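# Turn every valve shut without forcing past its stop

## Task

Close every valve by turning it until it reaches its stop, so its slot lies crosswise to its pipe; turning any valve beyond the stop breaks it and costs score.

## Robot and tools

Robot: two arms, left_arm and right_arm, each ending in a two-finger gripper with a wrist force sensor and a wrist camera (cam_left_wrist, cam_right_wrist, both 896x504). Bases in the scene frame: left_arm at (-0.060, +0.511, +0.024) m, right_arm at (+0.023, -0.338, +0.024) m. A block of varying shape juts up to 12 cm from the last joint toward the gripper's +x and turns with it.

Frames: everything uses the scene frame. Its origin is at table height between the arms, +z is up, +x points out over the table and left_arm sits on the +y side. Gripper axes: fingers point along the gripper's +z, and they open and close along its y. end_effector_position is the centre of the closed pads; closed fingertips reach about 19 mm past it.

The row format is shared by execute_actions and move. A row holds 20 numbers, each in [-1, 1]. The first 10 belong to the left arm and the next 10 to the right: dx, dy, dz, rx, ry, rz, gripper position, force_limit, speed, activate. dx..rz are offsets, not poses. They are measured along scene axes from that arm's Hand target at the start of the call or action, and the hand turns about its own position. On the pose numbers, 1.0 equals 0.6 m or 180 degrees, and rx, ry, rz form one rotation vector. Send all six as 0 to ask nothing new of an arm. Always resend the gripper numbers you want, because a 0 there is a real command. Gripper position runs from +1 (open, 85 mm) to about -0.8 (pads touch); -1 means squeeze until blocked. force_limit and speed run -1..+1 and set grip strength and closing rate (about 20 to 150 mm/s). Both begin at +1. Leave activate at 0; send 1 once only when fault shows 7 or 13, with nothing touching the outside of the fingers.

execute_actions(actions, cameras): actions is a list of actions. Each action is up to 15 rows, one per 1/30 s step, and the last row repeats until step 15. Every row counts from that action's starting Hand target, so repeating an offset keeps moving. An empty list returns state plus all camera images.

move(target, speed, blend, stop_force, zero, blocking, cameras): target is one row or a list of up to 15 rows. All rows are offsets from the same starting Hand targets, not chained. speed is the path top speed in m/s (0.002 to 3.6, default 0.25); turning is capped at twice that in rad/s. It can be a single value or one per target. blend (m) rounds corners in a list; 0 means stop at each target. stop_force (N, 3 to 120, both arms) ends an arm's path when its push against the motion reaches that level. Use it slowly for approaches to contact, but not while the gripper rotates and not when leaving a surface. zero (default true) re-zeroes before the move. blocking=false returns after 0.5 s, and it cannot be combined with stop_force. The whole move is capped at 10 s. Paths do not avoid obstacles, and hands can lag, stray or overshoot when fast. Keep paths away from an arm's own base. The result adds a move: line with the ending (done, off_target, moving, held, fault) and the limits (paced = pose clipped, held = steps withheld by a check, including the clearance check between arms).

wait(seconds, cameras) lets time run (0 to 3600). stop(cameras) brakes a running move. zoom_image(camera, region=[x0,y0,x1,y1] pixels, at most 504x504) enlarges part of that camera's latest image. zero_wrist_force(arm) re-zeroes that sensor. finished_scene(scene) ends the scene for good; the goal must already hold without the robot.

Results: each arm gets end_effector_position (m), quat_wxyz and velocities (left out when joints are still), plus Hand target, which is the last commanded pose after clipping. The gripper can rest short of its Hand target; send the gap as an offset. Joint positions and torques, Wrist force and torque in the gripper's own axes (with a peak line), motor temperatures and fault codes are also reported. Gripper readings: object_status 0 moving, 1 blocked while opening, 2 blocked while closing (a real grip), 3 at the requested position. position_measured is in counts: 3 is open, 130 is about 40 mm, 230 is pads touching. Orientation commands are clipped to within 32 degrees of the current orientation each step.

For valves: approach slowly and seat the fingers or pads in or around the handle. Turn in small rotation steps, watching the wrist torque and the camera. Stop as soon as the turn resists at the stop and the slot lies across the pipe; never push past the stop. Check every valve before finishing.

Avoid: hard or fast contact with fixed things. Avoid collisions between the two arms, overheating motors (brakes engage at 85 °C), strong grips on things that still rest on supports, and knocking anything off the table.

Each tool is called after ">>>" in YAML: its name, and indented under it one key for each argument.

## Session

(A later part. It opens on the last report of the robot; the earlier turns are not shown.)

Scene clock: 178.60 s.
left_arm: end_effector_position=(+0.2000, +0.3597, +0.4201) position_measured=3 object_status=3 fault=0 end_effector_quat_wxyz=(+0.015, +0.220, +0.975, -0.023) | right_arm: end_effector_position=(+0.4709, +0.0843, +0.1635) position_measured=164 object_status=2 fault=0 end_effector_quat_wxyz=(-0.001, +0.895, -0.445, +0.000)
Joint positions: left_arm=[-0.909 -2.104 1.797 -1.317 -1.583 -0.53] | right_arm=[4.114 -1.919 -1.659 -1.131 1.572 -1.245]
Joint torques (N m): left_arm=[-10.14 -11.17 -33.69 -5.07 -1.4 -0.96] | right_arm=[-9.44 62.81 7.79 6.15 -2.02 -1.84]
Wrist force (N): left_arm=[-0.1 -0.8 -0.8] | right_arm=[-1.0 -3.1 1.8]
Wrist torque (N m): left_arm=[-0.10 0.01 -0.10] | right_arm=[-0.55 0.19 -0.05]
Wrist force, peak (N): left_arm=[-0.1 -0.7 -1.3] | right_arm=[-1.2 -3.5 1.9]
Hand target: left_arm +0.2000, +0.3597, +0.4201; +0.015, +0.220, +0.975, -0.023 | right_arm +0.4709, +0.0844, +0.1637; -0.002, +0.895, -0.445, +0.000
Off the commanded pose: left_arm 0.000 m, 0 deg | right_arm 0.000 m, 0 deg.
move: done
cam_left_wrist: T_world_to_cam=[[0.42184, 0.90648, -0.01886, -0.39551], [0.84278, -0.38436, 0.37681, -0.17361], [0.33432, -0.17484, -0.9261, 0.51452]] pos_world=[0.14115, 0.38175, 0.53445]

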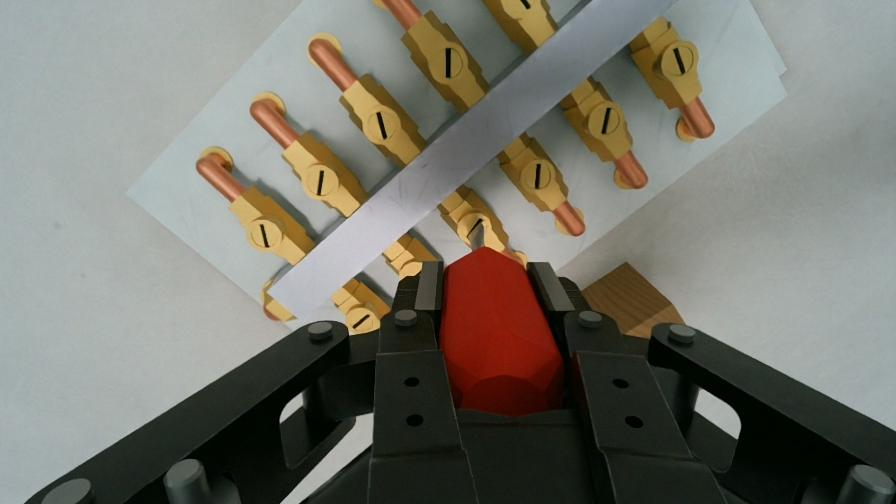

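>>> move:
  target: [0,0,0,0,0,0,1,1,1,0,0.0005,0,-0.001,0,0,0.017,-0.98,0.5,-1,0]
  speed: 0.03

>>> move:
  target: [0,0,0,0,0,0,1,1,1,0,0,0,-0.018,0,0,0,-0.98,0.5,-1,0]
  speed: 0.012
  stop_force: 12

>>> move:
  target:
    - [0,0,0,0,0,0,1,1,1,0,0,0,0,0,0,0.022,-0.98,0.5,-1,0]
    - [0,0,0,0,0,0,1,1,1,0,0,0,0,0,0,-0.022,-0.98,0.5,-1,0]
    - [0,0,0,0,0,0,1,1,1,0,0,0,0,0,0,0,-0.98,0.5,-1,0]
  speed: 0.06

>>> move:
  target: [0,0,0,0,0,0,1,1,1,0,0,0,-0.014,0,0,0,-0.98,0.5,-1,0]
  speed: 0.01
  stop_force: 10
  cameras: ["cam_left_wrist"]

>>> zoom_image:
  camera: "cam_left_wrist"
  region: [450, 195, 500, 245]

Scene clock: 181.17 s.
left_arm: end_effector_position=(+0.2000, +0.3597, +0.4201) position_measured=3 object_status=3 fault=0 end_effector_quat_wxyz=(+0.015, +0.220, +0.975, -0.023) | right_arm: end_effector_position=(+0.4712, +0.0844, +0.1630) position_measured=164 object_status=2 fault=0 end_effector_quat_wxyz=(-0.002, +0.907, -0.421, +0.000)
Joint positions: left_arm=[-0.909 -2.104 1.797 -1.317 -1.583 -0.53] | right_arm=[4.114 -1.92 -1.66 -1.13 1.572 -1.3]
Joint torques (N m): left_arm=[-10.47 -10.92 -33.28 -4.93 -1.47 -1.07] | right_arm=[-11.72 20.31 8.29 6.19 2.24 2.21]
Wrist force (N): left_arm=[0.0 -0.8 -0.6] | right_arm=[-1.0 -3.3 1.8]
Wrist torque (N m): left_arm=[-0.10 0.00 -0.09] | right_arm=[-0.58 0.22 0.09]
Wrist force, peak (N): left_arm=[-0.3 -0.7 -1.1] | right_arm=[-1.4 -3.7 1.8]
Hand target: left_arm +0.2000, +0.3597, +0.4201; +0.015, +0.220, +0.975, -0.023 | right_arm +0.4712, +0.0844, +0.1631; -0.002, +0.907, -0.421, +0.000
Off the commanded pose: left_arm 0.000 m, 0 deg | right_arm 0.000 m, 0 deg.
move: done

Scene clock: 182.67 s.
left_arm: end_effector_position=(+0.2000, +0.3597, +0.4201) position_measured=3 object_status=3 fault=0 end_effector_quat_wxyz=(+0.015, +0.220, +0.975, -0.023) | right_arm: end_effector_position=(+0.4712, +0.0844, +0.1598) position_measured=164 object_status=2 fault=0 end_effector_quat_wxyz=(-0.002, +0.907, -0.421, +0.000)
Joint positions: left_arm=[-0.909 -2.104 1.797 -1.317 -1.583 -0.53] | right_arm=[4.114 -1.923 -1.664 -1.122 1.572 -1.299]
Joint torques (N m): left_arm=[-10.09 -11.07 -33.46 -4.85 -1.5 -1.07] | right_arm=[-9.59 54.23 32.98 -0.41 2.21 2.18]
Wrist force (N): left_arm=[0.0 -0.7 -0.6] | right_arm=[-0.1 -0.1 -10.3]
Wrist torque (N m): left_arm=[-0.09 -0.02 -0.09] | right_arm=[-0.78 0.31 0.07]
Wrist force, peak (N): left_arm=[-0.1 -1.0 -1.0] | right_arm=[0.1 4.4 -22.0]
Hand target: left_arm +0.2000, +0.3597, +0.4201; +0.015, +0.220, +0.975, -0.023 | right_arm +0.4712, +0.0844, +0.1598; -0.002, +0.907, -0.421, +0.000 (not the last commanded pose)
Off the commanded pose: left_arm 0.000 m, 0 deg | right_arm 0.008 m, 0 deg.
move: contact (right_arm)

Scene clock: 185.57 s.
left_arm: end_effector_position=(+0.2000, +0.3597, +0.4201) position_measured=3 object_status=3 fault=0 end_effector_quat_wxyz=(+0.015, +0.220, +0.975, -0.023) | right_arm: end_effector_position=(+0.4712, +0.0844, +0.1598) position_measured=164 object_status=2 fault=0 end_effector_quat_wxyz=(-0.002, +0.907, -0.421, +0.000)
Joint positions: left_arm=[-0.909 -2.104 1.797 -1.317 -1.583 -0.53] | right_arm=[4.114 -1.923 -1.664 -1.122 1.572 -1.299]
Joint torques (N m): left_arm=[-10.32 -10.81 -33.01 -4.88 -1.43 -1.07] | right_arm=[3.67 53.94 19.74 -1.05 2.08 2.2]
Wrist force (N): left_arm=[0.0 -0.7 -0.7] | right_arm=[-1.1 -3.4 -6.9]
Wrist torque (N m): left_arm=[-0.08 0.00 -0.09] | right_arm=[-0.46 0.23 0.08]
Wrist force, peak (N): left_arm=[-0.3 -0.9 -1.0] | right_arm=[0.2 -0.3 -11.2]
Hand target: left_arm +0.2000, +0.3597, +0.4201; +0.015, +0.220, +0.975, -0.023 | right_arm +0.4712, +0.0844, +0.1598; -0.002, +0.907, -0.421, +0.000
Off the commanded pose: left_arm 0.000 m, 0 deg | right_arm 0.000 m, 0 deg.
move: done

Scene clock: 186.80 s.
left_arm: end_effector_position=(+0.2000, +0.3597, +0.4201) position_measured=3 object_status=3 fault=0 end_effector_quat_wxyz=(+0.015, +0.220, +0.975, -0.023) | right_arm: end_effector_position=(+0.4712, +0.0844, +0.1596) position_measured=164 object_status=2 fault=0 end_effector_quat_wxyz=(-0.002, +0.907, -0.421, +0.000)
Joint positions: left_arm=[-0.909 -2.104 1.797 -1.317 -1.583 -0.53] | right_arm=[4.114 -1.923 -1.665 -1.121 1.572 -1.299]
Joint torques (N m): left_arm=[-10.16 -11.09 -33.44 -4.99 -1.55 -1.04] | right_arm=[1.92 49.46 30.78 -0.73 1.01 1.77]
Wrist force (N): left_arm=[0.2 -0.7 -0.7] | right_arm=[-0.4 -0.4 -14.6]
Wrist torque (N m): left_arm=[-0.09 -0.03 -0.09] | right_arm=[-0.76 0.21 0.08]
Wrist force, peak (N): left_arm=[-0.3 -1.1 -0.7] | right_arm=[-0.2 5.2 -26.8]
Hand target: left_arm +0.2000, +0.3597, +0.4201; +0.015, +0.220, +0.975, -0.023 | right_arm +0.4712, +0.0844, +0.1596; -0.002, +0.907, -0.421, +0.000 (not the last commanded pose)
Off the commanded pose: left_arm 0.000 m, 0 deg | right_arm 0.008 m, 0 deg.
move: contact (right_arm)
cam_left_wrist: T_world_to_cam=[[0.42184, 0.90648, -0.01886, -0.39551], [0.84278, -0.38436, 0.37681, -0.17361], [0.33432, -0.17484, -0.9261, 0.51452]] pos_world=[0.14115, 0.38175, 0.53445]

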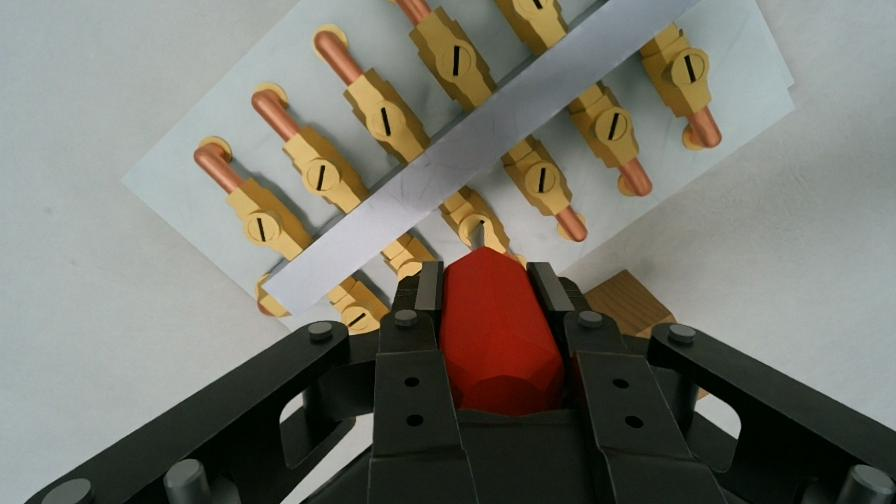

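Scaled by 10.080 from the camera's image (finer frame: 1280x720).

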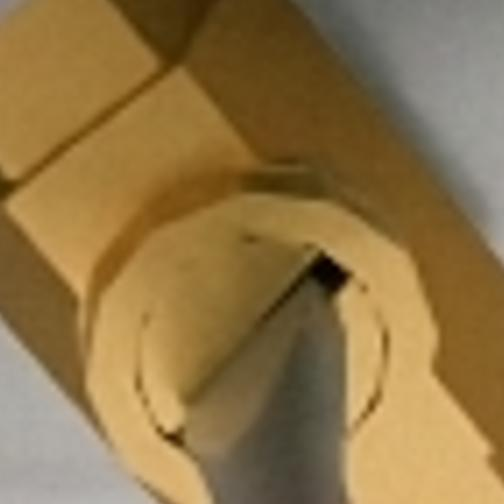

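>>> move:
  target: [0,0,0,0,0,0,1,1,1,0,0.0001,-0.0002,0,0,0,-0.035,-0.98,0.5,-1,0]
  speed: 0.06
  cameras: ["cam_left_wrist"]

>>> zoom_image:
  camera: "cam_left_wrist"
  region: [450, 195, 500, 245]

Scene clock: 188.60 s.
left_arm: end_effector_position=(+0.2000, +0.3597, +0.4201) position_measured=3 object_status=3 fault=0 end_effector_quat_wxyz=(+0.015, +0.220, +0.975, -0.023) | right_arm: end_effector_position=(+0.4712, +0.0843, +0.1596) position_measured=164 object_status=2 fault=0 end_effector_quat_wxyz=(-0.002, +0.883, -0.470, +0.000) end_effector_velocity=(+0.000, +0.000, +0.000) end_effector_angular_velocity=(+0.001, +0.000, +0.006)
Joint positions: left_arm=[-0.909 -2.104 1.797 -1.317 -1.583 -0.53] | right_arm=[4.114 -1.923 -1.665 -1.121 1.572 -1.189]
Joint velocities: left_arm=[within noise] | right_arm=[0 0 0 0 0.001 -0.006]
Joint torques (N m): left_arm=[-9.84 -11.05 -32.94 -4.92 -1.44 -0.99] | right_arm=[-12.69 49.94 4.25 6.86 -3.83 -2.15]
Wrist force (N): left_arm=[0.4 -0.5 -0.6] | right_arm=[-3.0 5.0 -16.6]
Wrist torque (N m): left_arm=[-0.05 -0.07 -0.09] | right_arm=[-1.23 0.01 -0.09]
Wrist force, peak (N): left_arm=[0.3 -0.9 -1.0] | right_arm=[-3.0 4.5 -18.0]
Hand target: left_arm +0.2000, +0.3597, +0.4201; +0.015, +0.220, +0.975, -0.023 | right_arm +0.4712, +0.0843, +0.1596; -0.002, +0.883, -0.470, +0.000
Off the commanded pose: left_arm 0.000 m, 0 deg | right_arm 0.000 m, 0 deg.
move: done
cam_left_wrist: T_world_to_cam=[[0.42184, 0.90648, -0.01886, -0.39551], [0.84278, -0.38436, 0.37681, -0.17361], [0.33432, -0.17484, -0.9261, 0.51452]] pos_world=[0.14115, 0.38175, 0.53445]

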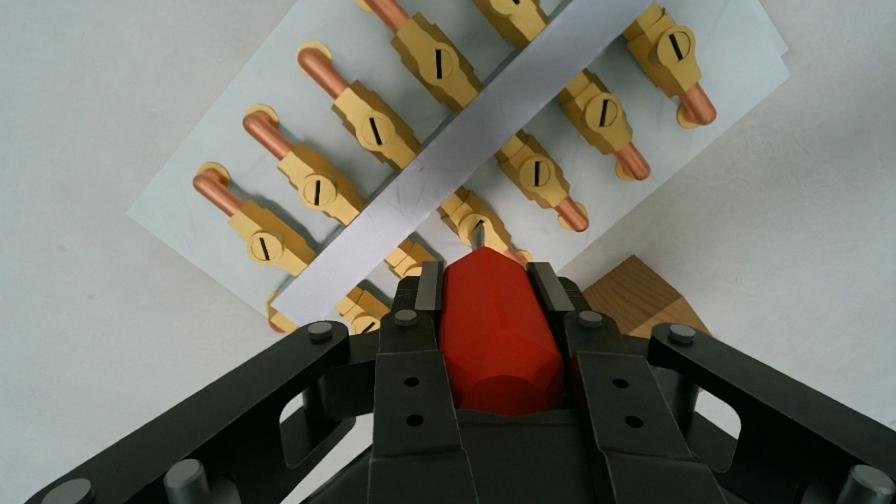

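Scaled by 10.080 from the camera's image (finer frame: 1280x720).

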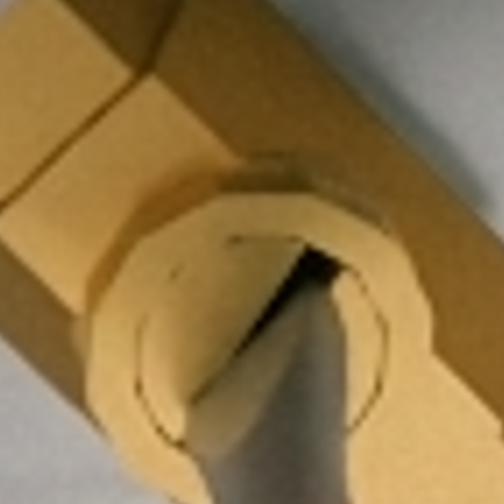

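>>> move:
  target:
    - [0,0,0,0,0,0,1,1,1,0,0,0,0,0,0,0.035,-0.98,0.5,-1,0]
    - [0,0,0,0,0,0,1,1,1,0,0,0,0,0,0,0.07,-0.98,0.5,-1,0]
    - [0,0,0,0,0,0,1,1,1,0,0,0,0,0,0,0.02,-0.98,0.5,-1,0]
  speed: 0.06
  cameras: ["cam_left_wrist"]

>>> zoom_image:
  camera: "cam_left_wrist"
  region: [450, 195, 500, 245]

Scene clock: 193.80 s.
left_arm: end_effector_position=(+0.2000, +0.3597, +0.4201) position_measured=3 object_status=3 fault=0 end_effector_quat_wxyz=(+0.015, +0.220, +0.975, -0.023) | right_arm: end_effector_position=(+0.4712, +0.0843, +0.1596) position_measured=164 object_status=2 fault=0 end_effector_quat_wxyz=(-0.002, +0.897, -0.442, +0.000)
Joint positions: left_arm=[-0.909 -2.104 1.797 -1.317 -1.583 -0.53] | right_arm=[4.114 -1.923 -1.665 -1.121 1.572 -1.252]
Joint torques (N m): left_arm=[-10.32 -10.72 -33.25 -4.9 -1.44 -1.01] | right_arm=[14.98 64.44 8.18 7.5 -2.44 -1.57]
Wrist force (N): left_arm=[0.0 -0.7 -0.6] | right_arm=[0.3 -1.3 0.8]
Wrist torque (N m): left_arm=[-0.07 -0.01 -0.09] | right_arm=[-0.78 0.29 -1.09]
Wrist force, peak (N): left_arm=[0.2 -1.0 -0.9] | right_arm=[-3.1 4.7 -18.1]
Hand target: left_arm +0.2000, +0.3597, +0.4201; +0.015, +0.220, +0.975, -0.023 | right_arm +0.4712, +0.0843, +0.1596; -0.002, +0.897, -0.442, +0.000
Off the commanded pose: left_arm 0.000 m, 0 deg | right_arm 0.000 m, 0 deg.
move: done
cam_left_wrist: T_world_to_cam=[[0.42184, 0.90648, -0.01886, -0.39551], [0.84278, -0.38436, 0.37681, -0.17361], [0.33432, -0.17484, -0.9261, 0.51452]] pos_world=[0.14115, 0.38175, 0.53445]

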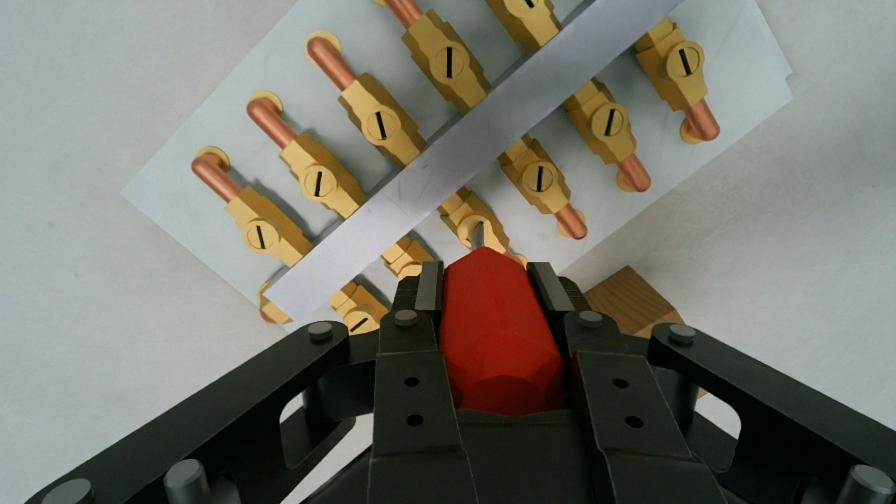

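Scaled by 10.080 from the camera's image (finer frame: 1280x720).

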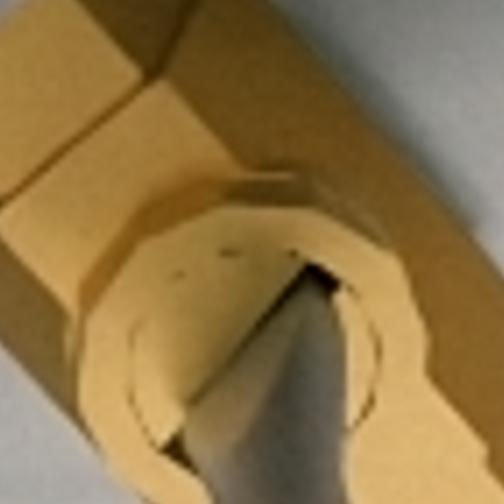

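>>> move:
  target: [0,0,0,0,0,0,1,1,1,0,0,0,-0.014,0,0,0,-0.98,0.5,-1,0]
  speed: 0.01
  stop_force: 12

>>> move:
  target: [0,0,0,0,0,0,1,1,1,0,0.0001,-0.0002,0,0,0,-0.03,-0.98,0.5,-1,0]
  speed: 0.06
  cameras: ["cam_left_wrist"]

>>> zoom_image:
  camera: "cam_left_wrist"
  region: [450, 195, 500, 245]

Scene clock: 196.07 s.
left_arm: end_effector_position=(+0.2000, +0.3597, +0.4201) position_measured=3 object_status=3 fault=0 end_effector_quat_wxyz=(+0.015, +0.220, +0.975, -0.023) | right_arm: end_effector_position=(+0.4712, +0.0843, +0.1592) position_measured=164 object_status=2 fault=0 end_effector_quat_wxyz=(-0.002, +0.897, -0.442, +0.000)
Joint positions: left_arm=[-0.909 -2.104 1.797 -1.317 -1.583 -0.53] | right_arm=[4.114 -1.923 -1.666 -1.119 1.572 -1.252]
Joint torques (N m): left_arm=[-9.94 -10.76 -33.37 -4.92 -1.49 -1.05] | right_arm=[15.23 53.89 35.5 0.73 -1.97 -1.32]
Wrist force (N): left_arm=[-0.1 -0.9 -0.7] | right_arm=[0.7 3.4 -10.5]
Wrist torque (N m): left_arm=[-0.12 0.00 -0.09] | right_arm=[-1.11 0.33 -1.10]
Wrist force, peak (N): left_arm=[0.3 -0.6 -1.2] | right_arm=[1.5 8.4 -21.5]
Hand target: left_arm +0.2000, +0.3597, +0.4201; +0.015, +0.220, +0.975, -0.023 | right_arm +0.4712, +0.0843, +0.1592; -0.002, +0.897, -0.442, +0.000 (not the last commanded pose)
Off the commanded pose: left_arm 0.000 m, 0 deg | right_arm 0.008 m, 0 deg.
move: contact (right_arm)

Scene clock: 197.20 s.
left_arm: end_effector_position=(+0.2000, +0.3597, +0.4201) position_measured=3 object_status=3 fault=0 end_effector_quat_wxyz=(+0.015, +0.220, +0.975, -0.023) | right_arm: end_effector_position=(+0.4713, +0.0842, +0.1592) position_measured=164 object_status=2 fault=0 end_effector_quat_wxyz=(-0.002, +0.875, -0.484, +0.000)
Joint positions: left_arm=[-0.909 -2.104 1.797 -1.317 -1.583 -0.53] | right_arm=[4.114 -1.923 -1.666 -1.119 1.571 -1.158]
Joint torques (N m): left_arm=[-10.09 -10.99 -33.15 -4.96 -1.45 -1.04] | right_arm=[0.43 54.14 6.69 8.98 -3.6 -1.52]
Wrist force (N): left_arm=[0.0 -0.9 -0.9] | right_arm=[1.6 6.3 -11.5]
Wrist torque (N m): left_arm=[-0.11 0.00 -0.09] | right_arm=[-1.36 0.26 -1.10]
Wrist force, peak (N): left_arm=[-0.3 -1.0 -0.9] | right_arm=[1.7 6.6 -12.4]
Hand target: left_arm +0.2000, +0.3597, +0.4201; +0.015, +0.220, +0.975, -0.023 | right_arm +0.4713, +0.0842, +0.1592; -0.002, +0.875, -0.484, +0.000
Off the commanded pose: left_arm 0.000 m, 0 deg | right_arm 0.000 m, 0 deg.
move: done
cam_left_wrist: T_world_to_cam=[[0.42184, 0.90648, -0.01886, -0.39551], [0.84278, -0.38436, 0.37681, -0.17361], [0.33432, -0.17484, -0.9261, 0.51452]] pos_world=[0.14115, 0.38175, 0.53445]

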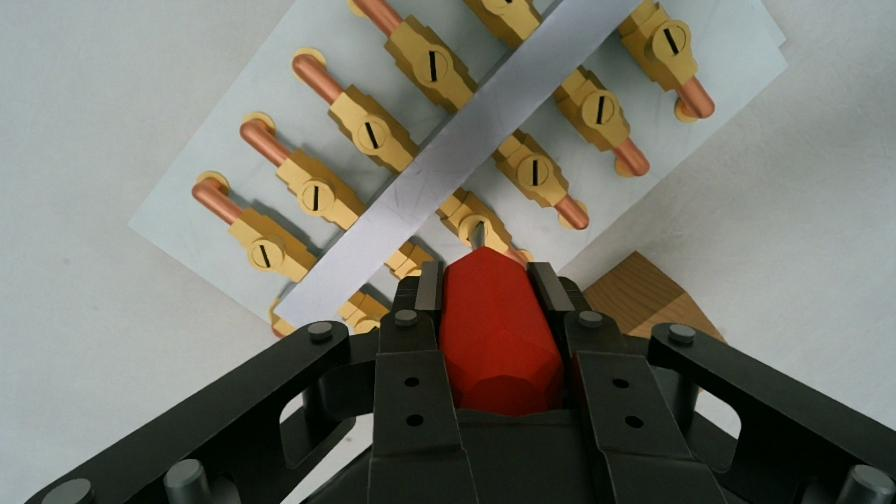

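Scaled by 10.080 from the camera's image (finer frame: 1280x720).

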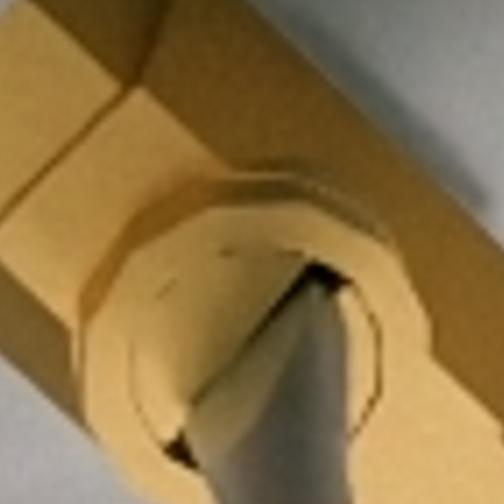

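>>> move:
  target: [0,0,0,0,0,0,1,1,1,0,-0.0003,-0.0002,0,0,0,-0.025,-0.98,0.5,-1,0]
  speed: 0.06

>>> move:
  target: [0,0,0,0,0,0,1,1,1,0,-0.0002,-0.0002,0,0,0,-0.0167,-0.98,0.5,-1,0]
  speed: 0.06
  cameras: ["cam_left_wrist"]

>>> zoom_image:
  camera: "cam_left_wrist"
  region: [450, 195, 500, 245]

Scene clock: 198.93 s.
left_arm: end_effector_position=(+0.2000, +0.3597, +0.4201) position_measured=3 object_status=3 fault=0 end_effector_quat_wxyz=(+0.015, +0.220, +0.975, -0.023) | right_arm: end_effector_position=(+0.4711, +0.0840, +0.1592) position_measured=164 object_status=2 fault=0 end_effector_quat_wxyz=(-0.002, +0.855, -0.518, +0.000)
Joint positions: left_arm=[-0.909 -2.104 1.797 -1.317 -1.583 -0.53] | right_arm=[4.114 -1.923 -1.667 -1.119 1.571 -1.079]
Joint torques (N m): left_arm=[-9.88 -11.02 -33.3 -4.89 -1.36 -1.08] | right_arm=[14.56 54.35 7.14 8.66 -3.48 -1.34]
Wrist force (N): left_arm=[0.1 -0.7 -0.9] | right_arm=[2.1 6.5 -12.5]
Wrist torque (N m): left_arm=[-0.08 -0.02 -0.09] | right_arm=[-1.16 0.23 -1.12]
Wrist force, peak (N): left_arm=[0.2 -0.7 -1.0] | right_arm=[1.6 6.9 -12.7]
Hand target: left_arm +0.2000, +0.3597, +0.4201; +0.015, +0.220, +0.975, -0.023 | right_arm +0.4711, +0.0840, +0.1592; -0.002, +0.855, -0.518, +0.000
Off the commanded pose: left_arm 0.000 m, 0 deg | right_arm 0.000 m, 0 deg.
move: done

Scene clock: 199.70 s.
left_arm: end_effector_position=(+0.2000, +0.3597, +0.4201) position_measured=3 object_status=3 fault=0 end_effector_quat_wxyz=(+0.015, +0.220, +0.975, -0.023) | right_arm: end_effector_position=(+0.4710, +0.0839, +0.1592) position_measured=164 object_status=2 fault=0 end_effector_quat_wxyz=(-0.002, +0.841, -0.540, +0.000)
Joint positions: left_arm=[-0.909 -2.104 1.797 -1.317 -1.583 -0.53] | right_arm=[4.114 -1.922 -1.667 -1.119 1.571 -1.027]
Joint torques (N m): left_arm=[-9.96 -11.53 -33.05 -4.95 -1.38 -1.01] | right_arm=[15.25 53.45 6.66 8.19 -3.81 -1.49]
Wrist force (N): left_arm=[0.2 -0.6 -0.8] | right_arm=[2.0 5.3 -10.5]
Wrist torque (N m): left_arm=[-0.07 -0.03 -0.09] | right_arm=[-1.12 0.22 -1.14]
Wrist force, peak (N): left_arm=[-0.1 -1.0 -1.0] | right_arm=[2.3 6.2 -12.2]
Hand target: left_arm +0.2000, +0.3597, +0.4201; +0.015, +0.220, +0.975, -0.023 | right_arm +0.4710, +0.0839, +0.1592; -0.002, +0.842, -0.540, +0.000
Off the commanded pose: left_arm 0.000 m, 0 deg | right_arm 0.000 m, 0 deg.
move: done
cam_left_wrist: T_world_to_cam=[[0.42184, 0.90648, -0.01886, -0.39551], [0.84278, -0.38436, 0.37681, -0.17361], [0.33432, -0.17484, -0.9261, 0.51452]] pos_world=[0.14115, 0.38175, 0.53445]

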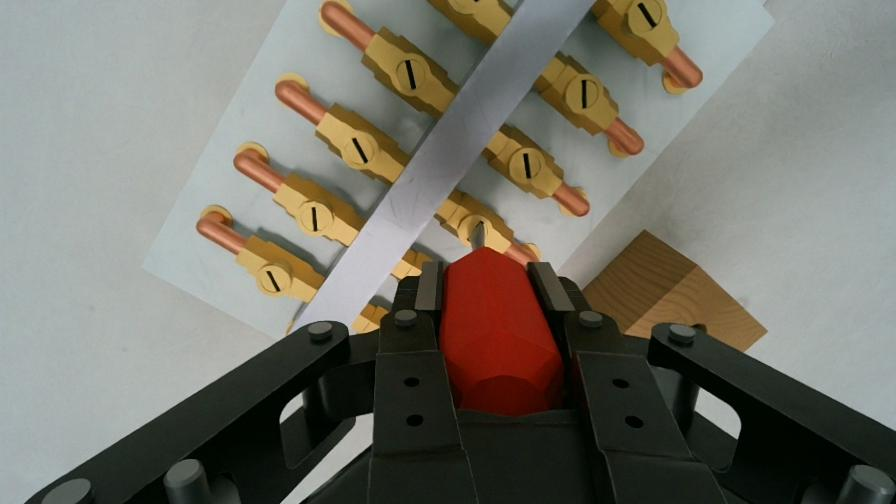

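Scaled by 10.080 from the camera's image (finer frame: 1280x720).

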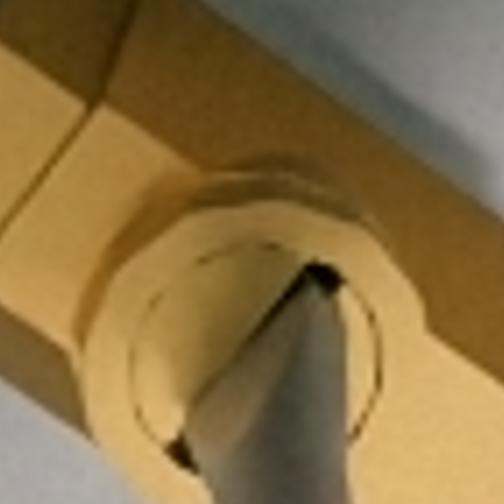

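>>> move:
  target: [0,0,0,0,0,0,1,1,1,0,-0.0001,-0.0001,0,0,0,-0.011,-0.98,0.5,-1,0]
  speed: 0.06

>>> move:
  target: [0,0,0,0,0,0,1,1,1,0,-0.0001,-0.0001,0,0,0,-0.0083,-0.98,0.5,-1,0]
  speed: 0.06

>>> move:
  target: [0,0,0,0,0,0,1,1,1,0,-0.0001,-0.0001,0,0,0,-0.0083,-0.98,0.5,-1,0]
  speed: 0.06

Scene clock: 201.00 s.
left_arm: end_effector_position=(+0.2000, +0.3597, +0.4201) position_measured=3 object_status=3 fault=0 end_effector_quat_wxyz=(+0.015, +0.220, +0.975, -0.023) | right_arm: end_effector_position=(+0.4709, +0.0838, +0.1592) position_measured=164 object_status=2 fault=0 end_effector_quat_wxyz=(-0.002, +0.832, -0.555, +0.000) end_effector_velocity=(+0.000, +0.000, +0.000) end_effector_angular_velocity=(+0.000, +0.000, +0.006)
Joint positions: left_arm=[-0.909 -2.104 1.797 -1.317 -1.583 -0.53] | right_arm=[4.114 -1.922 -1.668 -1.119 1.571 -0.992]
Joint velocities: left_arm=[within noise] | right_arm=[0 0 0.001 0 0 -0.006]
Joint torques (N m): left_arm=[-10.19 -10.43 -33.14 -5.02 -1.47 -1] | right_arm=[14.32 53.97 6.71 8.51 -3.68 -1.25]
Wrist force (N): left_arm=[0.0 -0.7 -0.8] | right_arm=[2.6 5.6 -11.3]
Wrist torque (N m): left_arm=[-0.08 0.00 -0.09] | right_arm=[-1.09 0.27 -1.48]
Wrist force, peak (N): left_arm=[-0.1 -0.7 -1.1] | right_arm=[2.4 5.8 -12.1]
Hand target: left_arm +0.2000, +0.3597, +0.4201; +0.015, +0.220, +0.975, -0.023 | right_arm +0.4709, +0.0839, +0.1592; -0.002, +0.832, -0.555, +0.000
Off the commanded pose: left_arm 0.000 m, 0 deg | right_arm 0.000 m, 0 deg.
move: done

Scene clock: 201.53 s.
left_arm: end_effector_position=(+0.2000, +0.3597, +0.4201) position_measured=3 object_status=3 fault=0 end_effector_quat_wxyz=(+0.015, +0.220, +0.975, -0.023) | right_arm: end_effector_position=(+0.4709, +0.0838, +0.1592) position_measured=164 object_status=2 fault=0 end_effector_quat_wxyz=(-0.002, +0.825, -0.566, +0.000) end_effector_velocity=(+0.000, +0.000, +0.000) end_effector_angular_velocity=(+0.000, +0.000, +0.006)
Joint positions: left_arm=[-0.909 -2.104 1.797 -1.317 -1.583 -0.53] | right_arm=[4.114 -1.922 -1.668 -1.119 1.571 -0.966]
Joint velocities: left_arm=[within noise] | right_arm=[0 0 0 0 0 -0.007]
Joint torques (N m): left_arm=[-10.09 -10.96 -33.29 -4.87 -1.51 -0.99] | right_arm=[14.12 53.54 7.88 8.71 -3.52 -0.93]
Wrist force (N): left_arm=[0.0 -0.9 -0.8] | right_arm=[3.5 6.2 -11.8]
Wrist torque (N m): left_arm=[-0.11 -0.02 -0.09] | right_arm=[-1.10 0.36 -1.91]
Wrist force, peak (N): left_arm=[0.1 -1.0 -0.9] | right_arm=[3.6 6.0 -12.3]
Hand target: left_arm +0.2000, +0.3597, +0.4201; +0.015, +0.220, +0.975, -0.023 | right_arm +0.4709, +0.0838, +0.1592; -0.002, +0.825, -0.566, +0.000
Off the commanded pose: left_arm 0.000 m, 0 deg | right_arm 0.000 m, 0 deg.
move: done

Scene clock: 202.07 s.
left_arm: end_effector_position=(+0.2000, +0.3597, +0.4201) position_measured=3 object_status=3 fault=0 end_effector_quat_wxyz=(+0.015, +0.220, +0.975, -0.023) | right_arm: end_effector_position=(+0.4708, +0.0837, +0.1592) position_measured=164 object_status=2 fault=0 end_effector_quat_wxyz=(-0.002, +0.817, -0.576, +0.000) end_effector_velocity=(+0.000, +0.000, +0.000) end_effector_angular_velocity=(+0.000, +0.000, +0.005)
Joint positions: left_arm=[-0.909 -2.104 1.797 -1.317 -1.583 -0.53] | right_arm=[4.115 -1.922 -1.668 -1.119 1.571 -0.94]
Joint velocities: left_arm=[within noise] | right_arm=[0 0 0 0 0 -0.005]
Joint torques (N m): left_arm=[-10.1 -11.06 -33.44 -4.97 -1.44 -1.09] | right_arm=[13.72 54.55 7.49 9.33 -3.59 -0.68]
Wrist force (N): left_arm=[-0.1 -0.8 -0.5] | right_arm=[4.0 7.0 -10.8]
Wrist torque (N m): left_arm=[-0.10 0.01 -0.09] | right_arm=[-1.15 0.39 -2.03]
Wrist force, peak (N): left_arm=[0.1 -0.9 -0.9] | right_arm=[4.2 7.1 -12.0]
Hand target: left_arm +0.2000, +0.3597, +0.4201; +0.015, +0.220, +0.975, -0.023 | right_arm +0.4708, +0.0837, +0.1592; -0.002, +0.817, -0.576, +0.000
Off the commanded pose: left_arm 0.000 m, 0 deg | right_arm 0.000 m, 0 deg.
move: done

>>> move:
  target:
    - [0,0,0,0,0,0,1,1,1,0,0,0,0,0,0,0.035,-0.98,0.5,-1,0]
    - [0,0,0,0,0,0,1,1,1,0,0,0,0.02,0,0,0.035,-0.98,0.5,-1,0]
    - [0,0,0,0,0,0,1,1,1,0,-0.0243,-0.046,0.02,0,0,0.3,-0.98,0.5,-1,0]
    - [0,0,0,0,0,0,1,1,1,0,-0.0112,-0.061,0.0075,0,0,0.308,-0.98,0.5,-1,0]
  speed: [0.1,0.1,0.15,0.02]
  blend: [0,0.002,0,0]
  cameras: ["cam_left_wrist"]

>>> zoom_image:
  camera: "cam_left_wrist"
  region: [450, 195, 500, 245]

Scene clock: 208.70 s.
left_arm: end_effector_position=(+0.2000, +0.3597, +0.4201) position_measured=3 object_status=3 fault=0 end_effector_quat_wxyz=(+0.015, +0.220, +0.975, -0.023) | right_arm: end_effector_position=(+0.4642, +0.0470, +0.1636) position_measured=164 object_status=2 fault=0 end_effector_quat_wxyz=(-0.002, +0.992, -0.130, -0.001) end_effector_velocity=(+0.000, +0.000, +0.000) end_effector_angular_velocity=(+0.000, +0.000, -0.005)
Joint positions: left_arm=[-0.909 -2.104 1.797 -1.317 -1.583 -0.53] | right_arm=[4.086 -1.854 -1.749 -1.108 1.574 -1.936]
Joint velocities: left_arm=[within noise] | right_arm=[0 0 0 0 0 0.005]
Joint torques (N m): left_arm=[-9.7 -10.4 -33.03 -4.94 -1.45 -1.1] | right_arm=[10.31 25.24 17.16 3.45 2.04 2.21]
Wrist force (N): left_arm=[0.2 -0.9 -0.4] | right_arm=[0.0 -3.5 1.4]
Wrist torque (N m): left_arm=[-0.12 -0.04 -0.09] | right_arm=[-0.62 0.03 0.08]
Wrist force, peak (N): left_arm=[-0.2 -0.9 -1.2] | right_arm=[4.2 7.0 -12.4]
Hand target: left_arm +0.2000, +0.3597, +0.4201; +0.015, +0.220, +0.975, -0.023 | right_arm +0.4641, +0.0471, +0.1637; -0.002, +0.992, -0.130, -0.001
Off the commanded pose: left_arm 0.000 m, 0 deg | right_arm 0.000 m, 0 deg.
move: done
cam_left_wrist: T_world_to_cam=[[0.42184, 0.90648, -0.01886, -0.39551], [0.84278, -0.38436, 0.37681, -0.17361], [0.33432, -0.17484, -0.9261, 0.51452]] pos_world=[0.14115, 0.38175, 0.53445]

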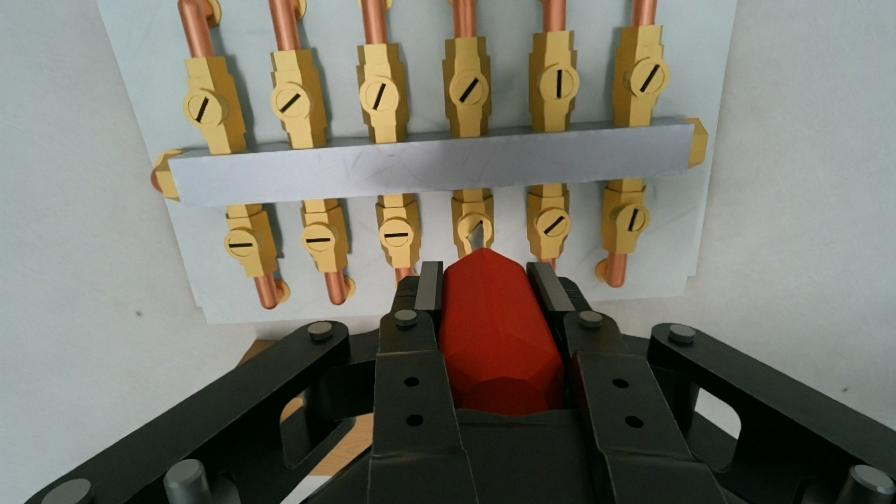

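Scaled by 10.080 from the camera's image (finer frame: 1280x720).

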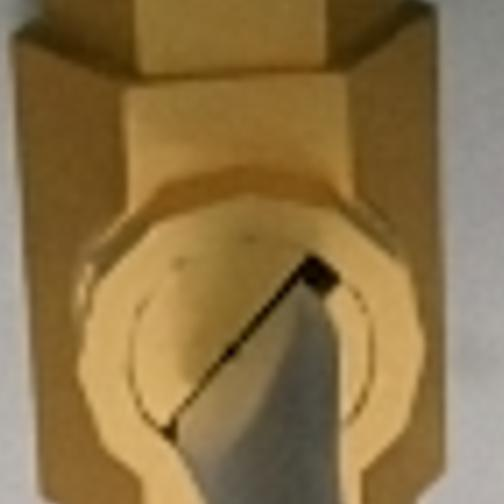

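>>> move:
  target: [0,0,0,0,0,0,1,1,1,0,-0.0004,-0.0003,0,0,0,0,-0.98,0.5,-1,0]
  speed: 0.03

>>> move:
  target: [0,0,0,0,0,0,1,1,1,0,0,0,-0.018,0,0,0,-0.98,0.5,-1,0]
  speed: 0.012
  stop_force: 12

>>> move:
  target:
    - [0,0,0,0,0,0,1,1,1,0,0,0,0,0,0,0.025,-0.98,0.5,-1,0]
    - [0,0,0,0,0,0,1,1,1,0,0,0,0,0,0,-0.025,-0.98,0.5,-1,0]
    - [0,0,0,0,0,0,1,1,1,0,0,0,0,0,0,0,-0.98,0.5,-1,0]
  speed: 0.06

>>> move:
  target: [0,0,0,0,0,0,1,1,1,0,0,0,-0.014,0,0,0,-0.98,0.5,-1,0]
  speed: 0.01
  stop_force: 10
  cameras: ["cam_left_wrist"]

>>> zoom_image:
  camera: "cam_left_wrist"
  region: [450, 195, 500, 245]

Scene clock: 210.80 s.
left_arm: end_effector_position=(+0.2000, +0.3597, +0.4201) position_measured=3 object_status=3 fault=0 end_effector_quat_wxyz=(+0.015, +0.220, +0.975, -0.023) | right_arm: end_effector_position=(+0.4638, +0.0470, +0.1637) position_measured=164 object_status=2 fault=0 end_effector_quat_wxyz=(-0.002, +0.992, -0.130, -0.001)
Joint positions: left_arm=[-0.909 -2.104 1.797 -1.317 -1.583 -0.53] | right_arm=[4.087 -1.853 -1.75 -1.108 1.574 -1.935]
Joint torques (N m): left_arm=[-9.99 -10.67 -33.35 -4.99 -1.5 -0.9] | right_arm=[13.27 50.81 7.2 6.55 1.75 1.81]
Wrist force (N): left_arm=[-0.2 -0.4 -0.7] | right_arm=[-0.2 -3.4 1.7]
Wrist torque (N m): left_arm=[-0.04 0.02 -0.10] | right_arm=[-0.59 0.04 0.08]
Wrist force, peak (N): left_arm=[-0.2 -0.8 -1.1] | right_arm=[-0.2 -3.6 1.9]
Hand target: left_arm +0.2000, +0.3597, +0.4201; +0.015, +0.220, +0.975, -0.023 | right_arm +0.4638, +0.0470, +0.1637; -0.002, +0.992, -0.130, -0.001
Off the commanded pose: left_arm 0.000 m, 0 deg | right_arm 0.000 m, 0 deg.
move: done

Scene clock: 212.43 s.
left_arm: end_effector_position=(+0.2000, +0.3597, +0.4201) position_measured=3 object_status=3 fault=0 end_effector_quat_wxyz=(+0.015, +0.220, +0.975, -0.023) | right_arm: end_effector_position=(+0.4638, +0.0469, +0.1588) position_measured=164 object_status=2 fault=0 end_effector_quat_wxyz=(-0.002, +0.992, -0.130, -0.001)
Joint positions: left_arm=[-0.909 -2.104 1.797 -1.317 -1.583 -0.53] | right_arm=[4.087 -1.858 -1.757 -1.095 1.574 -1.935]
Joint torques (N m): left_arm=[-9.73 -11.35 -33.01 -4.9 -1.49 -1] | right_arm=[10.59 55.56 36.89 0.7 1.64 1.1]
Wrist force (N): left_arm=[0.1 -0.6 -0.6] | right_arm=[-3.1 1.0 -4.6]
Wrist torque (N m): left_arm=[-0.06 -0.02 -0.09] | right_arm=[-0.91 -0.18 -0.08]
Wrist force, peak (N): left_arm=[0.0 -0.9 -0.9] | right_arm=[-4.3 5.7 -18.9]
Hand target: left_arm +0.2000, +0.3597, +0.4201; +0.015, +0.220, +0.975, -0.023 | right_arm +0.4638, +0.0469, +0.1588; -0.002, +0.992, -0.130, -0.001 (not the last commanded pose)
Off the commanded pose: left_arm 0.000 m, 0 deg | right_arm 0.006 m, 0 deg.
move: contact (right_arm)

Scene clock: 215.63 s.
left_arm: end_effector_position=(+0.2000, +0.3597, +0.4201) position_measured=3 object_status=3 fault=0 end_effector_quat_wxyz=(+0.015, +0.220, +0.975, -0.023) | right_arm: end_effector_position=(+0.4638, +0.0469, +0.1588) position_measured=164 object_status=2 fault=0 end_effector_quat_wxyz=(-0.002, +0.992, -0.130, -0.001)
Joint positions: left_arm=[-0.909 -2.104 1.797 -1.317 -1.583 -0.53] | right_arm=[4.087 -1.858 -1.757 -1.095 1.574 -1.935]
Joint torques (N m): left_arm=[-9.93 -11.31 -33.08 -4.96 -1.49 -1.02] | right_arm=[12.21 50.95 38.01 0.29 2.28 2.24]
Wrist force (N): left_arm=[0.0 -0.8 -0.7] | right_arm=[-2.7 -0.8 -1.2]
Wrist torque (N m): left_arm=[-0.09 0.00 -0.09] | right_arm=[-0.99 -0.13 -0.09]
Wrist force, peak (N): left_arm=[0.3 -0.9 -1.0] | right_arm=[-0.7 3.1 -7.2]
Hand target: left_arm +0.2000, +0.3597, +0.4201; +0.015, +0.220, +0.975, -0.023 | right_arm +0.4638, +0.0469, +0.1588; -0.002, +0.992, -0.130, -0.001
Off the commanded pose: left_arm 0.000 m, 0 deg | right_arm 0.000 m, 0 deg.
move: done

Scene clock: 216.87 s.
left_arm: end_effector_position=(+0.2000, +0.3597, +0.4201) position_measured=3 object_status=3 fault=0 end_effector_quat_wxyz=(+0.015, +0.220, +0.975, -0.023) | right_arm: end_effector_position=(+0.4639, +0.0470, +0.1585) position_measured=164 object_status=2 fault=0 end_effector_quat_wxyz=(-0.002, +0.992, -0.130, -0.001)
Joint positions: left_arm=[-0.909 -2.104 1.797 -1.317 -1.583 -0.53] | right_arm=[4.087 -1.858 -1.757 -1.094 1.574 -1.935]
Joint torques (N m): left_arm=[-10.03 -11.13 -33.14 -4.91 -1.54 -1.07] | right_arm=[11.76 51.27 35.43 0.96 2.03 1.91]
Wrist force (N): left_arm=[-0.1 -0.6 -0.7] | right_arm=[-4.0 2.4 -10.0]
Wrist torque (N m): left_arm=[-0.06 0.01 -0.09] | right_arm=[-1.28 -0.24 -0.13]
Wrist force, peak (N): left_arm=[-0.1 -0.7 -1.1] | right_arm=[-5.5 8.0 -23.0]
Hand target: left_arm +0.2000, +0.3597, +0.4201; +0.015, +0.220, +0.975, -0.023 | right_arm +0.4639, +0.0470, +0.1585; -0.002, +0.992, -0.130, -0.001 (not the last commanded pose)
Off the commanded pose: left_arm 0.000 m, 0 deg | right_arm 0.008 m, 0 deg.
move: contact (right_arm)
cam_left_wrist: T_world_to_cam=[[0.42184, 0.90648, -0.01886, -0.39551], [0.84278, -0.38436, 0.37681, -0.17361], [0.33432, -0.17484, -0.9261, 0.51452]] pos_world=[0.14115, 0.38175, 0.53445]

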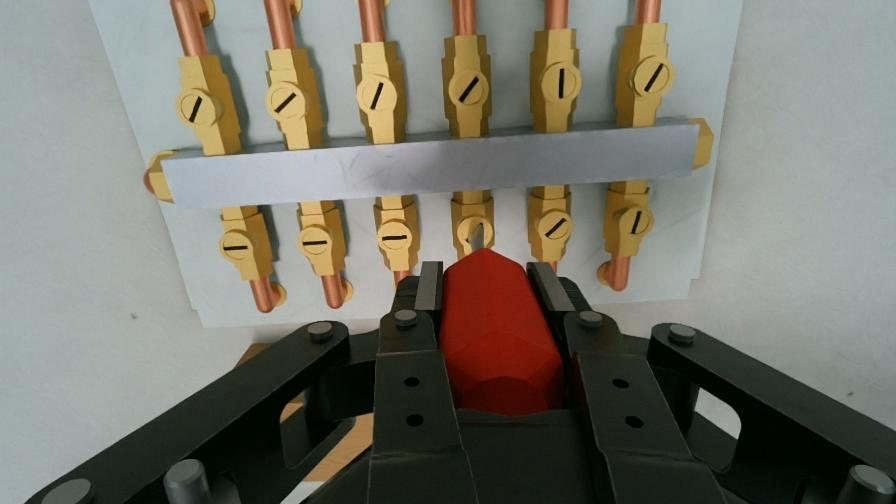

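Scaled by 10.080 from the camera's image (finer frame: 1280x720).

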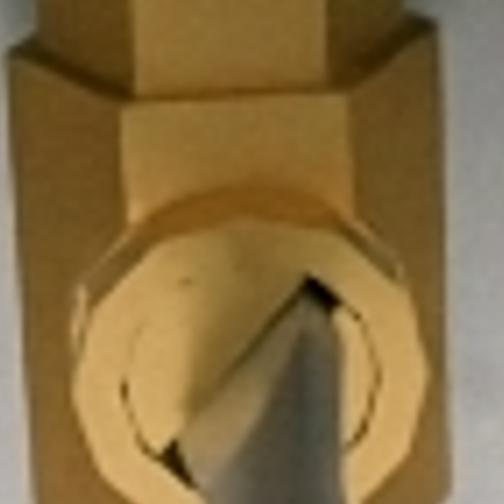

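>>> move:
  target:
    - [0,0,0,0,0,0,1,1,1,0,-0.0005,-0.0016,0,0,0,-0.1389,-0.98,0.5,-1,0]
    - [0,0,0,0,0,0,1,1,1,0,-0.0015,-0.0028,0,0,0,-0.2667,-0.98,0.5,-1,0]
  speed: 0.1
  blend: 0.01
  cameras: ["cam_left_wrist"]

>>> zoom_image:
  camera: "cam_left_wrist"
  region: [450, 195, 500, 245]

Scene clock: 222.27 s.
left_arm: end_effector_position=(+0.2000, +0.3597, +0.4201) position_measured=3 object_status=3 fault=0 end_effector_quat_wxyz=(+0.015, +0.220, +0.975, -0.023) | right_arm: end_effector_position=(+0.4630, +0.0453, +0.1585) position_measured=164 object_status=2 fault=0 end_effector_quat_wxyz=(-0.002, +0.853, -0.522, +0.000)
Joint positions: left_arm=[-0.909 -2.104 1.797 -1.317 -1.583 -0.53] | right_arm=[4.088 -1.853 -1.764 -1.091 1.571 -1.096]
Joint torques (N m): left_arm=[-9.91 -10.94 -33.04 -4.94 -1.4 -0.94] | right_arm=[14.21 45.63 7.1 9.5 -3.47 -0.57]
Wrist force (N): left_arm=[-0.1 -0.8 -0.6] | right_arm=[5.2 9.4 -17.1]
Wrist torque (N m): left_arm=[-0.09 0.01 -0.09] | right_arm=[-1.39 -0.04 -1.31]
Wrist force, peak (N): left_arm=[0.2 -1.0 -1.2] | right_arm=[5.1 9.5 -17.4]
Hand target: left_arm +0.2000, +0.3597, +0.4201; +0.015, +0.220, +0.975, -0.023 | right_arm +0.4630, +0.0453, +0.1585; -0.002, +0.853, -0.522, +0.000
Off the commanded pose: left_arm 0.000 m, 0 deg | right_arm 0.000 m, 0 deg.
move: done
cam_left_wrist: T_world_to_cam=[[0.42184, 0.90648, -0.01886, -0.39551], [0.84278, -0.38436, 0.37681, -0.17361], [0.33432, -0.17484, -0.9261, 0.51452]] pos_world=[0.14115, 0.38175, 0.53445]

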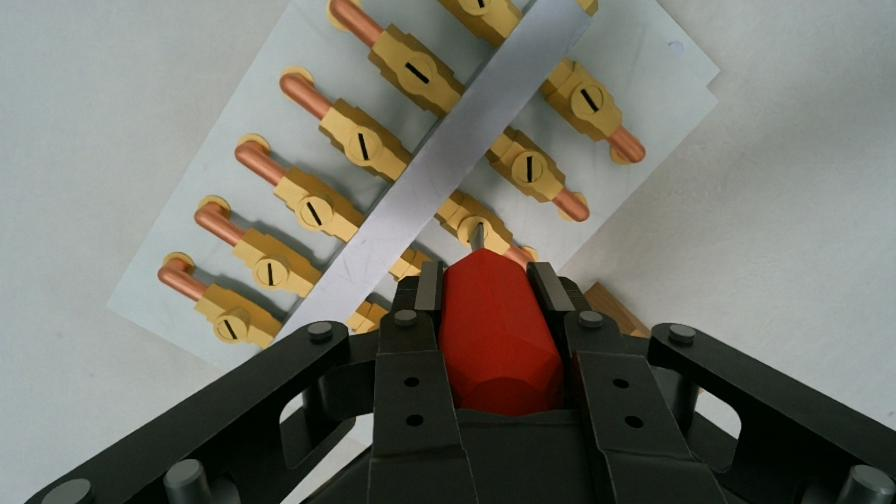

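Scaled by 10.080 from the camera's image (finer frame: 1280x720).

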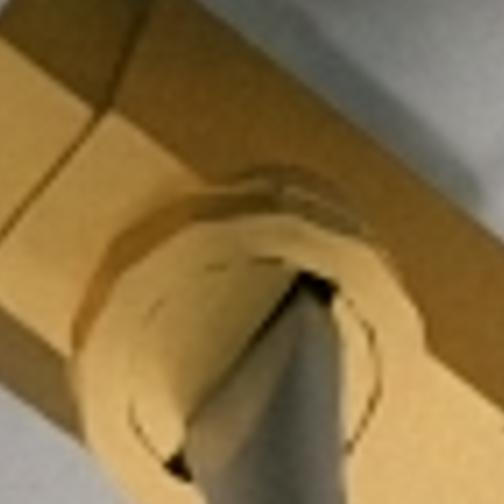

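>>> move:
  target: [0,0,0,0,0,0,1,1,1,0,-0.0001,-0.0001,0,0,0,-0.008,-0.98,0.5,-1,0]
  speed: 0.06

>>> move:
  target: [0,0,0,0,0,0,1,1,1,0,-0.0001,-0.0001,0,0,0,-0.008,-0.98,0.5,-1,0]
  speed: 0.06

Scene clock: 223.37 s.
left_arm: end_effector_position=(+0.2000, +0.3597, +0.4201) position_measured=3 object_status=3 fault=0 end_effector_quat_wxyz=(+0.015, +0.220, +0.975, -0.023) | right_arm: end_effector_position=(+0.4629, +0.0453, +0.1585) position_measured=164 object_status=2 fault=0 end_effector_quat_wxyz=(-0.002, +0.846, -0.533, +0.000) end_effector_velocity=(+0.000, +0.000, +0.000) end_effector_angular_velocity=(+0.001, +0.000, +0.006)
Joint positions: left_arm=[-0.909 -2.104 1.797 -1.317 -1.583 -0.53] | right_arm=[4.088 -1.853 -1.765 -1.091 1.571 -1.071]
Joint velocities: left_arm=[within noise] | right_arm=[0 0.001 0 0 0 -0.006]
Joint torques (N m): left_arm=[-9.93 -11.13 -33.04 -4.97 -1.42 -1.08] | right_arm=[15.2 46.95 5.6 9.38 -3.8 -1.35]
Wrist force (N): left_arm=[0.1 -0.5 -0.9] | right_arm=[5.2 9.1 -16.0]
Wrist torque (N m): left_arm=[-0.04 -0.03 -0.09] | right_arm=[-1.34 -0.02 -1.41]
Wrist force, peak (N): left_arm=[0.0 -1.2 -1.0] | right_arm=[5.1 9.4 -17.6]
Hand target: left_arm +0.2000, +0.3597, +0.4201; +0.015, +0.220, +0.975, -0.023 | right_arm +0.4629, +0.0453, +0.1585; -0.002, +0.846, -0.533, +0.000
Off the commanded pose: left_arm 0.000 m, 0 deg | right_arm 0.000 m, 0 deg.
move: done

Scene clock: 223.90 s.
left_arm: end_effector_position=(+0.2000, +0.3597, +0.4201) position_measured=3 object_status=3 fault=0 end_effector_quat_wxyz=(+0.015, +0.220, +0.975, -0.023) | right_arm: end_effector_position=(+0.4628, +0.0452, +0.1585) position_measured=164 object_status=2 fault=0 end_effector_quat_wxyz=(-0.002, +0.839, -0.543, +0.000) end_effector_velocity=(+0.000, +0.000, +0.000) end_effector_angular_velocity=(+0.000, +0.000, +0.006)
Joint positions: left_arm=[-0.909 -2.104 1.797 -1.317 -1.583 -0.53] | right_arm=[4.088 -1.853 -1.765 -1.091 1.571 -1.046]
Joint velocities: left_arm=[within noise] | right_arm=[0 0 0 0 0 -0.005]
Joint torques (N m): left_arm=[-10.11 -10.39 -32.93 -4.93 -1.45 -1.04] | right_arm=[15.14 46.4 6.06 9.34 -3.41 -1.37]
Wrist force (N): left_arm=[0.0 -0.5 -0.7] | right_arm=[5.4 8.3 -16.8]
Wrist torque (N m): left_arm=[-0.06 0.00 -0.09] | right_arm=[-1.31 0.09 -1.42]
Wrist force, peak (N): left_arm=[-0.2 -1.2 -0.8] | right_arm=[5.9 8.5 -17.3]
Hand target: left_arm +0.2000, +0.3597, +0.4201; +0.015, +0.220, +0.975, -0.023 | right_arm +0.4628, +0.0452, +0.1585; -0.002, +0.840, -0.543, +0.000
Off the commanded pose: left_arm 0.000 m, 0 deg | right_arm 0.000 m, 0 deg.
move: done

>>> move:
  target: [0,0,0,0,0,0,1,1,1,0,-0.0001,-0.0001,0,0,0,-0.008,-0.98,0.5,-1,0]
  speed: 0.06
  cameras: ["cam_left_wrist"]

>>> zoom_image:
  camera: "cam_left_wrist"
  region: [400, 150, 540, 250]

Scene clock: 225.03 s.
left_arm: end_effector_position=(+0.2000, +0.3597, +0.4201) position_measured=3 object_status=3 fault=0 end_effector_quat_wxyz=(+0.015, +0.220, +0.975, -0.023) | right_arm: end_effector_position=(+0.4628, +0.0451, +0.1585) position_measured=164 object_status=2 fault=0 end_effector_quat_wxyz=(-0.002, +0.833, -0.554, +0.000) end_effector_velocity=(+0.000, +0.000, +0.000) end_effector_angular_velocity=(+0.000, -0.001, +0.005)
Joint positions: left_arm=[-0.909 -2.104 1.797 -1.317 -1.583 -0.53] | right_arm=[4.088 -1.853 -1.765 -1.09 1.571 -1.021]
Joint velocities: left_arm=[within noise] | right_arm=[0 0 0 0 -0.001 -0.005]
Joint torques (N m): left_arm=[-10.21 -10.8 -32.84 -4.95 -1.56 -1.1] | right_arm=[14.88 46.54 5.9 9.17 -3.68 -1.26]
Wrist force (N): left_arm=[0.1 -0.7 -0.5] | right_arm=[5.7 8.0 -16.4]
Wrist torque (N m): left_arm=[-0.08 -0.03 -0.09] | right_arm=[-1.26 0.06 -1.42]
Wrist force, peak (N): left_arm=[0.0 -1.0 -0.8] | right_arm=[5.9 8.3 -17.4]
Hand target: left_arm +0.2000, +0.3597, +0.4201; +0.015, +0.220, +0.975, -0.023 | right_arm +0.4628, +0.0451, +0.1585; -0.002, +0.833, -0.554, +0.000
Off the commanded pose: left_arm 0.000 m, 0 deg | right_arm 0.000 m, 0 deg.
move: done
cam_left_wrist: T_world_to_cam=[[0.42184, 0.90648, -0.01886, -0.39551], [0.84278, -0.38436, 0.37681, -0.17361], [0.33432, -0.17484, -0.9261, 0.51452]] pos_world=[0.14115, 0.38175, 0.53445]

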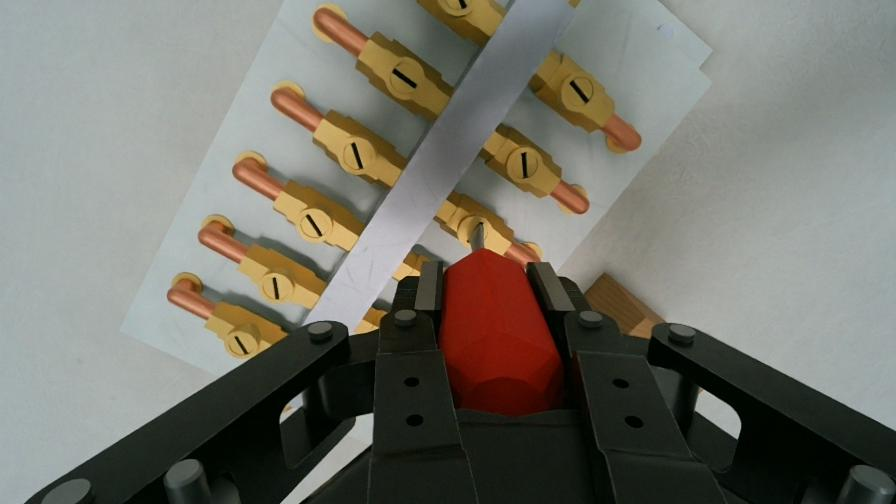

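Scaled by 3.600 from the camera's image (finer frame: 1280x720).

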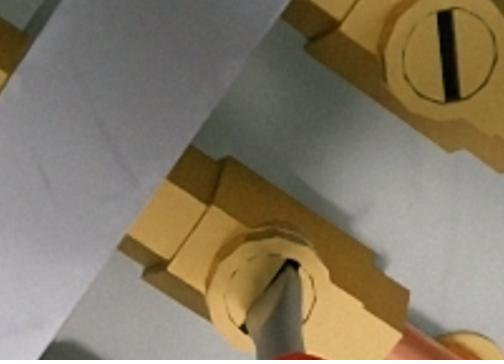

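>>> move:
  target: [0,0,0,0,0,0,1,1,1,0,-0.0002,-0.0002,0,0,0,-0.02,-0.98,0.5,-1,0]
  speed: 0.06
  cameras: ["cam_left_wrist"]

>>> zoom_image:
  camera: "cam_left_wrist"
  region: [400, 150, 540, 250]

>>> zoom_image:
  camera: "cam_left_wrist"
  region: [450, 195, 500, 245]

Scene clock: 226.53 s.
left_arm: end_effector_position=(+0.2000, +0.3597, +0.4201) position_measured=3 object_status=3 fault=0 end_effector_quat_wxyz=(+0.015, +0.220, +0.975, -0.023) | right_arm: end_effector_position=(+0.4627, +0.0450, +0.1585) position_measured=164 object_status=2 fault=0 end_effector_quat_wxyz=(-0.002, +0.815, -0.580, +0.000)
Joint positions: left_arm=[-0.909 -2.104 1.797 -1.317 -1.583 -0.53] | right_arm=[4.088 -1.852 -1.766 -1.09 1.57 -0.958]
Joint torques (N m): left_arm=[-10.12 -11.04 -32.58 -4.99 -1.44 -0.98] | right_arm=[15.07 46.45 6.18 9.04 -2.54 -0.9]
Wrist force (N): left_arm=[0.0 -0.6 -0.8] | right_arm=[7.5 7.2 -17.2]
Wrist torque (N m): left_arm=[-0.06 -0.01 -0.09] | right_arm=[-1.09 0.19 -2.01]
Wrist force, peak (N): left_arm=[0.2 -1.0 -0.9] | right_arm=[7.6 7.0 -17.5]
Hand target: left_arm +0.2000, +0.3597, +0.4201; +0.015, +0.220, +0.975, -0.023 | right_arm +0.4627, +0.0450, +0.1585; -0.002, +0.815, -0.580, +0.000
Off the commanded pose: left_arm 0.000 m, 0 deg | right_arm 0.000 m, 0 deg.
move: done
cam_left_wrist: T_world_to_cam=[[0.42184, 0.90648, -0.01886, -0.39551], [0.84278, -0.38436, 0.37681, -0.17361], [0.33432, -0.17484, -0.9261, 0.51452]] pos_world=[0.14115, 0.38175, 0.53445]

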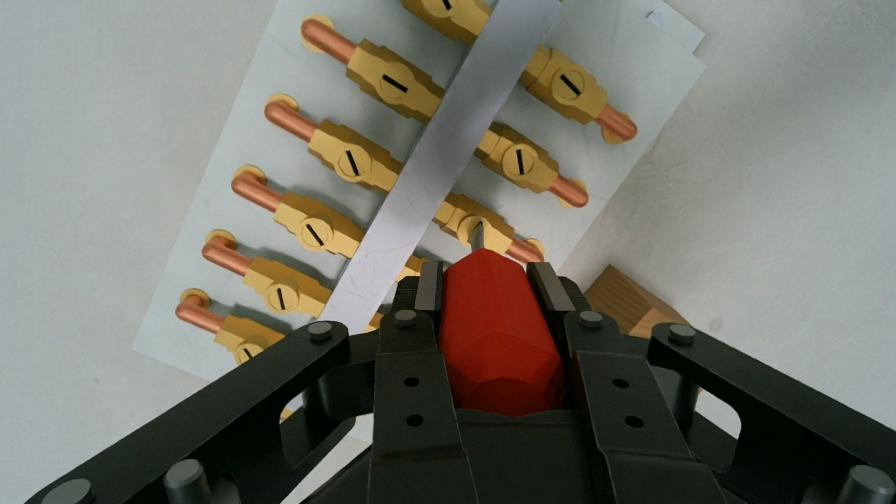

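Scaled by 3.600 from the camera's image (finer frame: 1280x720).

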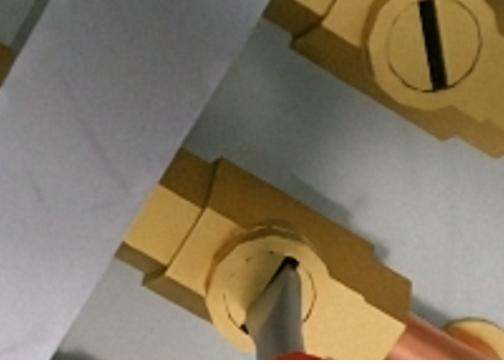

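Scaled by 10.080 from the camera's image (finer frame: 1280x720).

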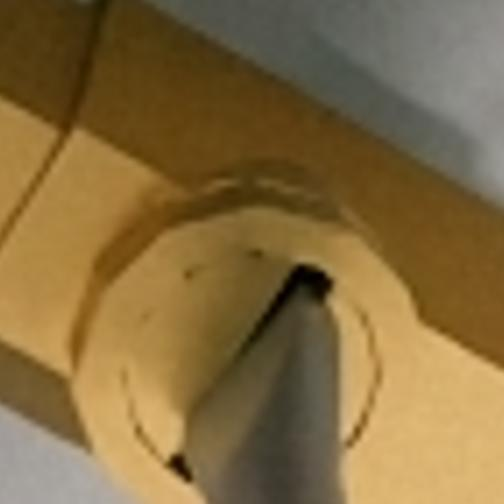

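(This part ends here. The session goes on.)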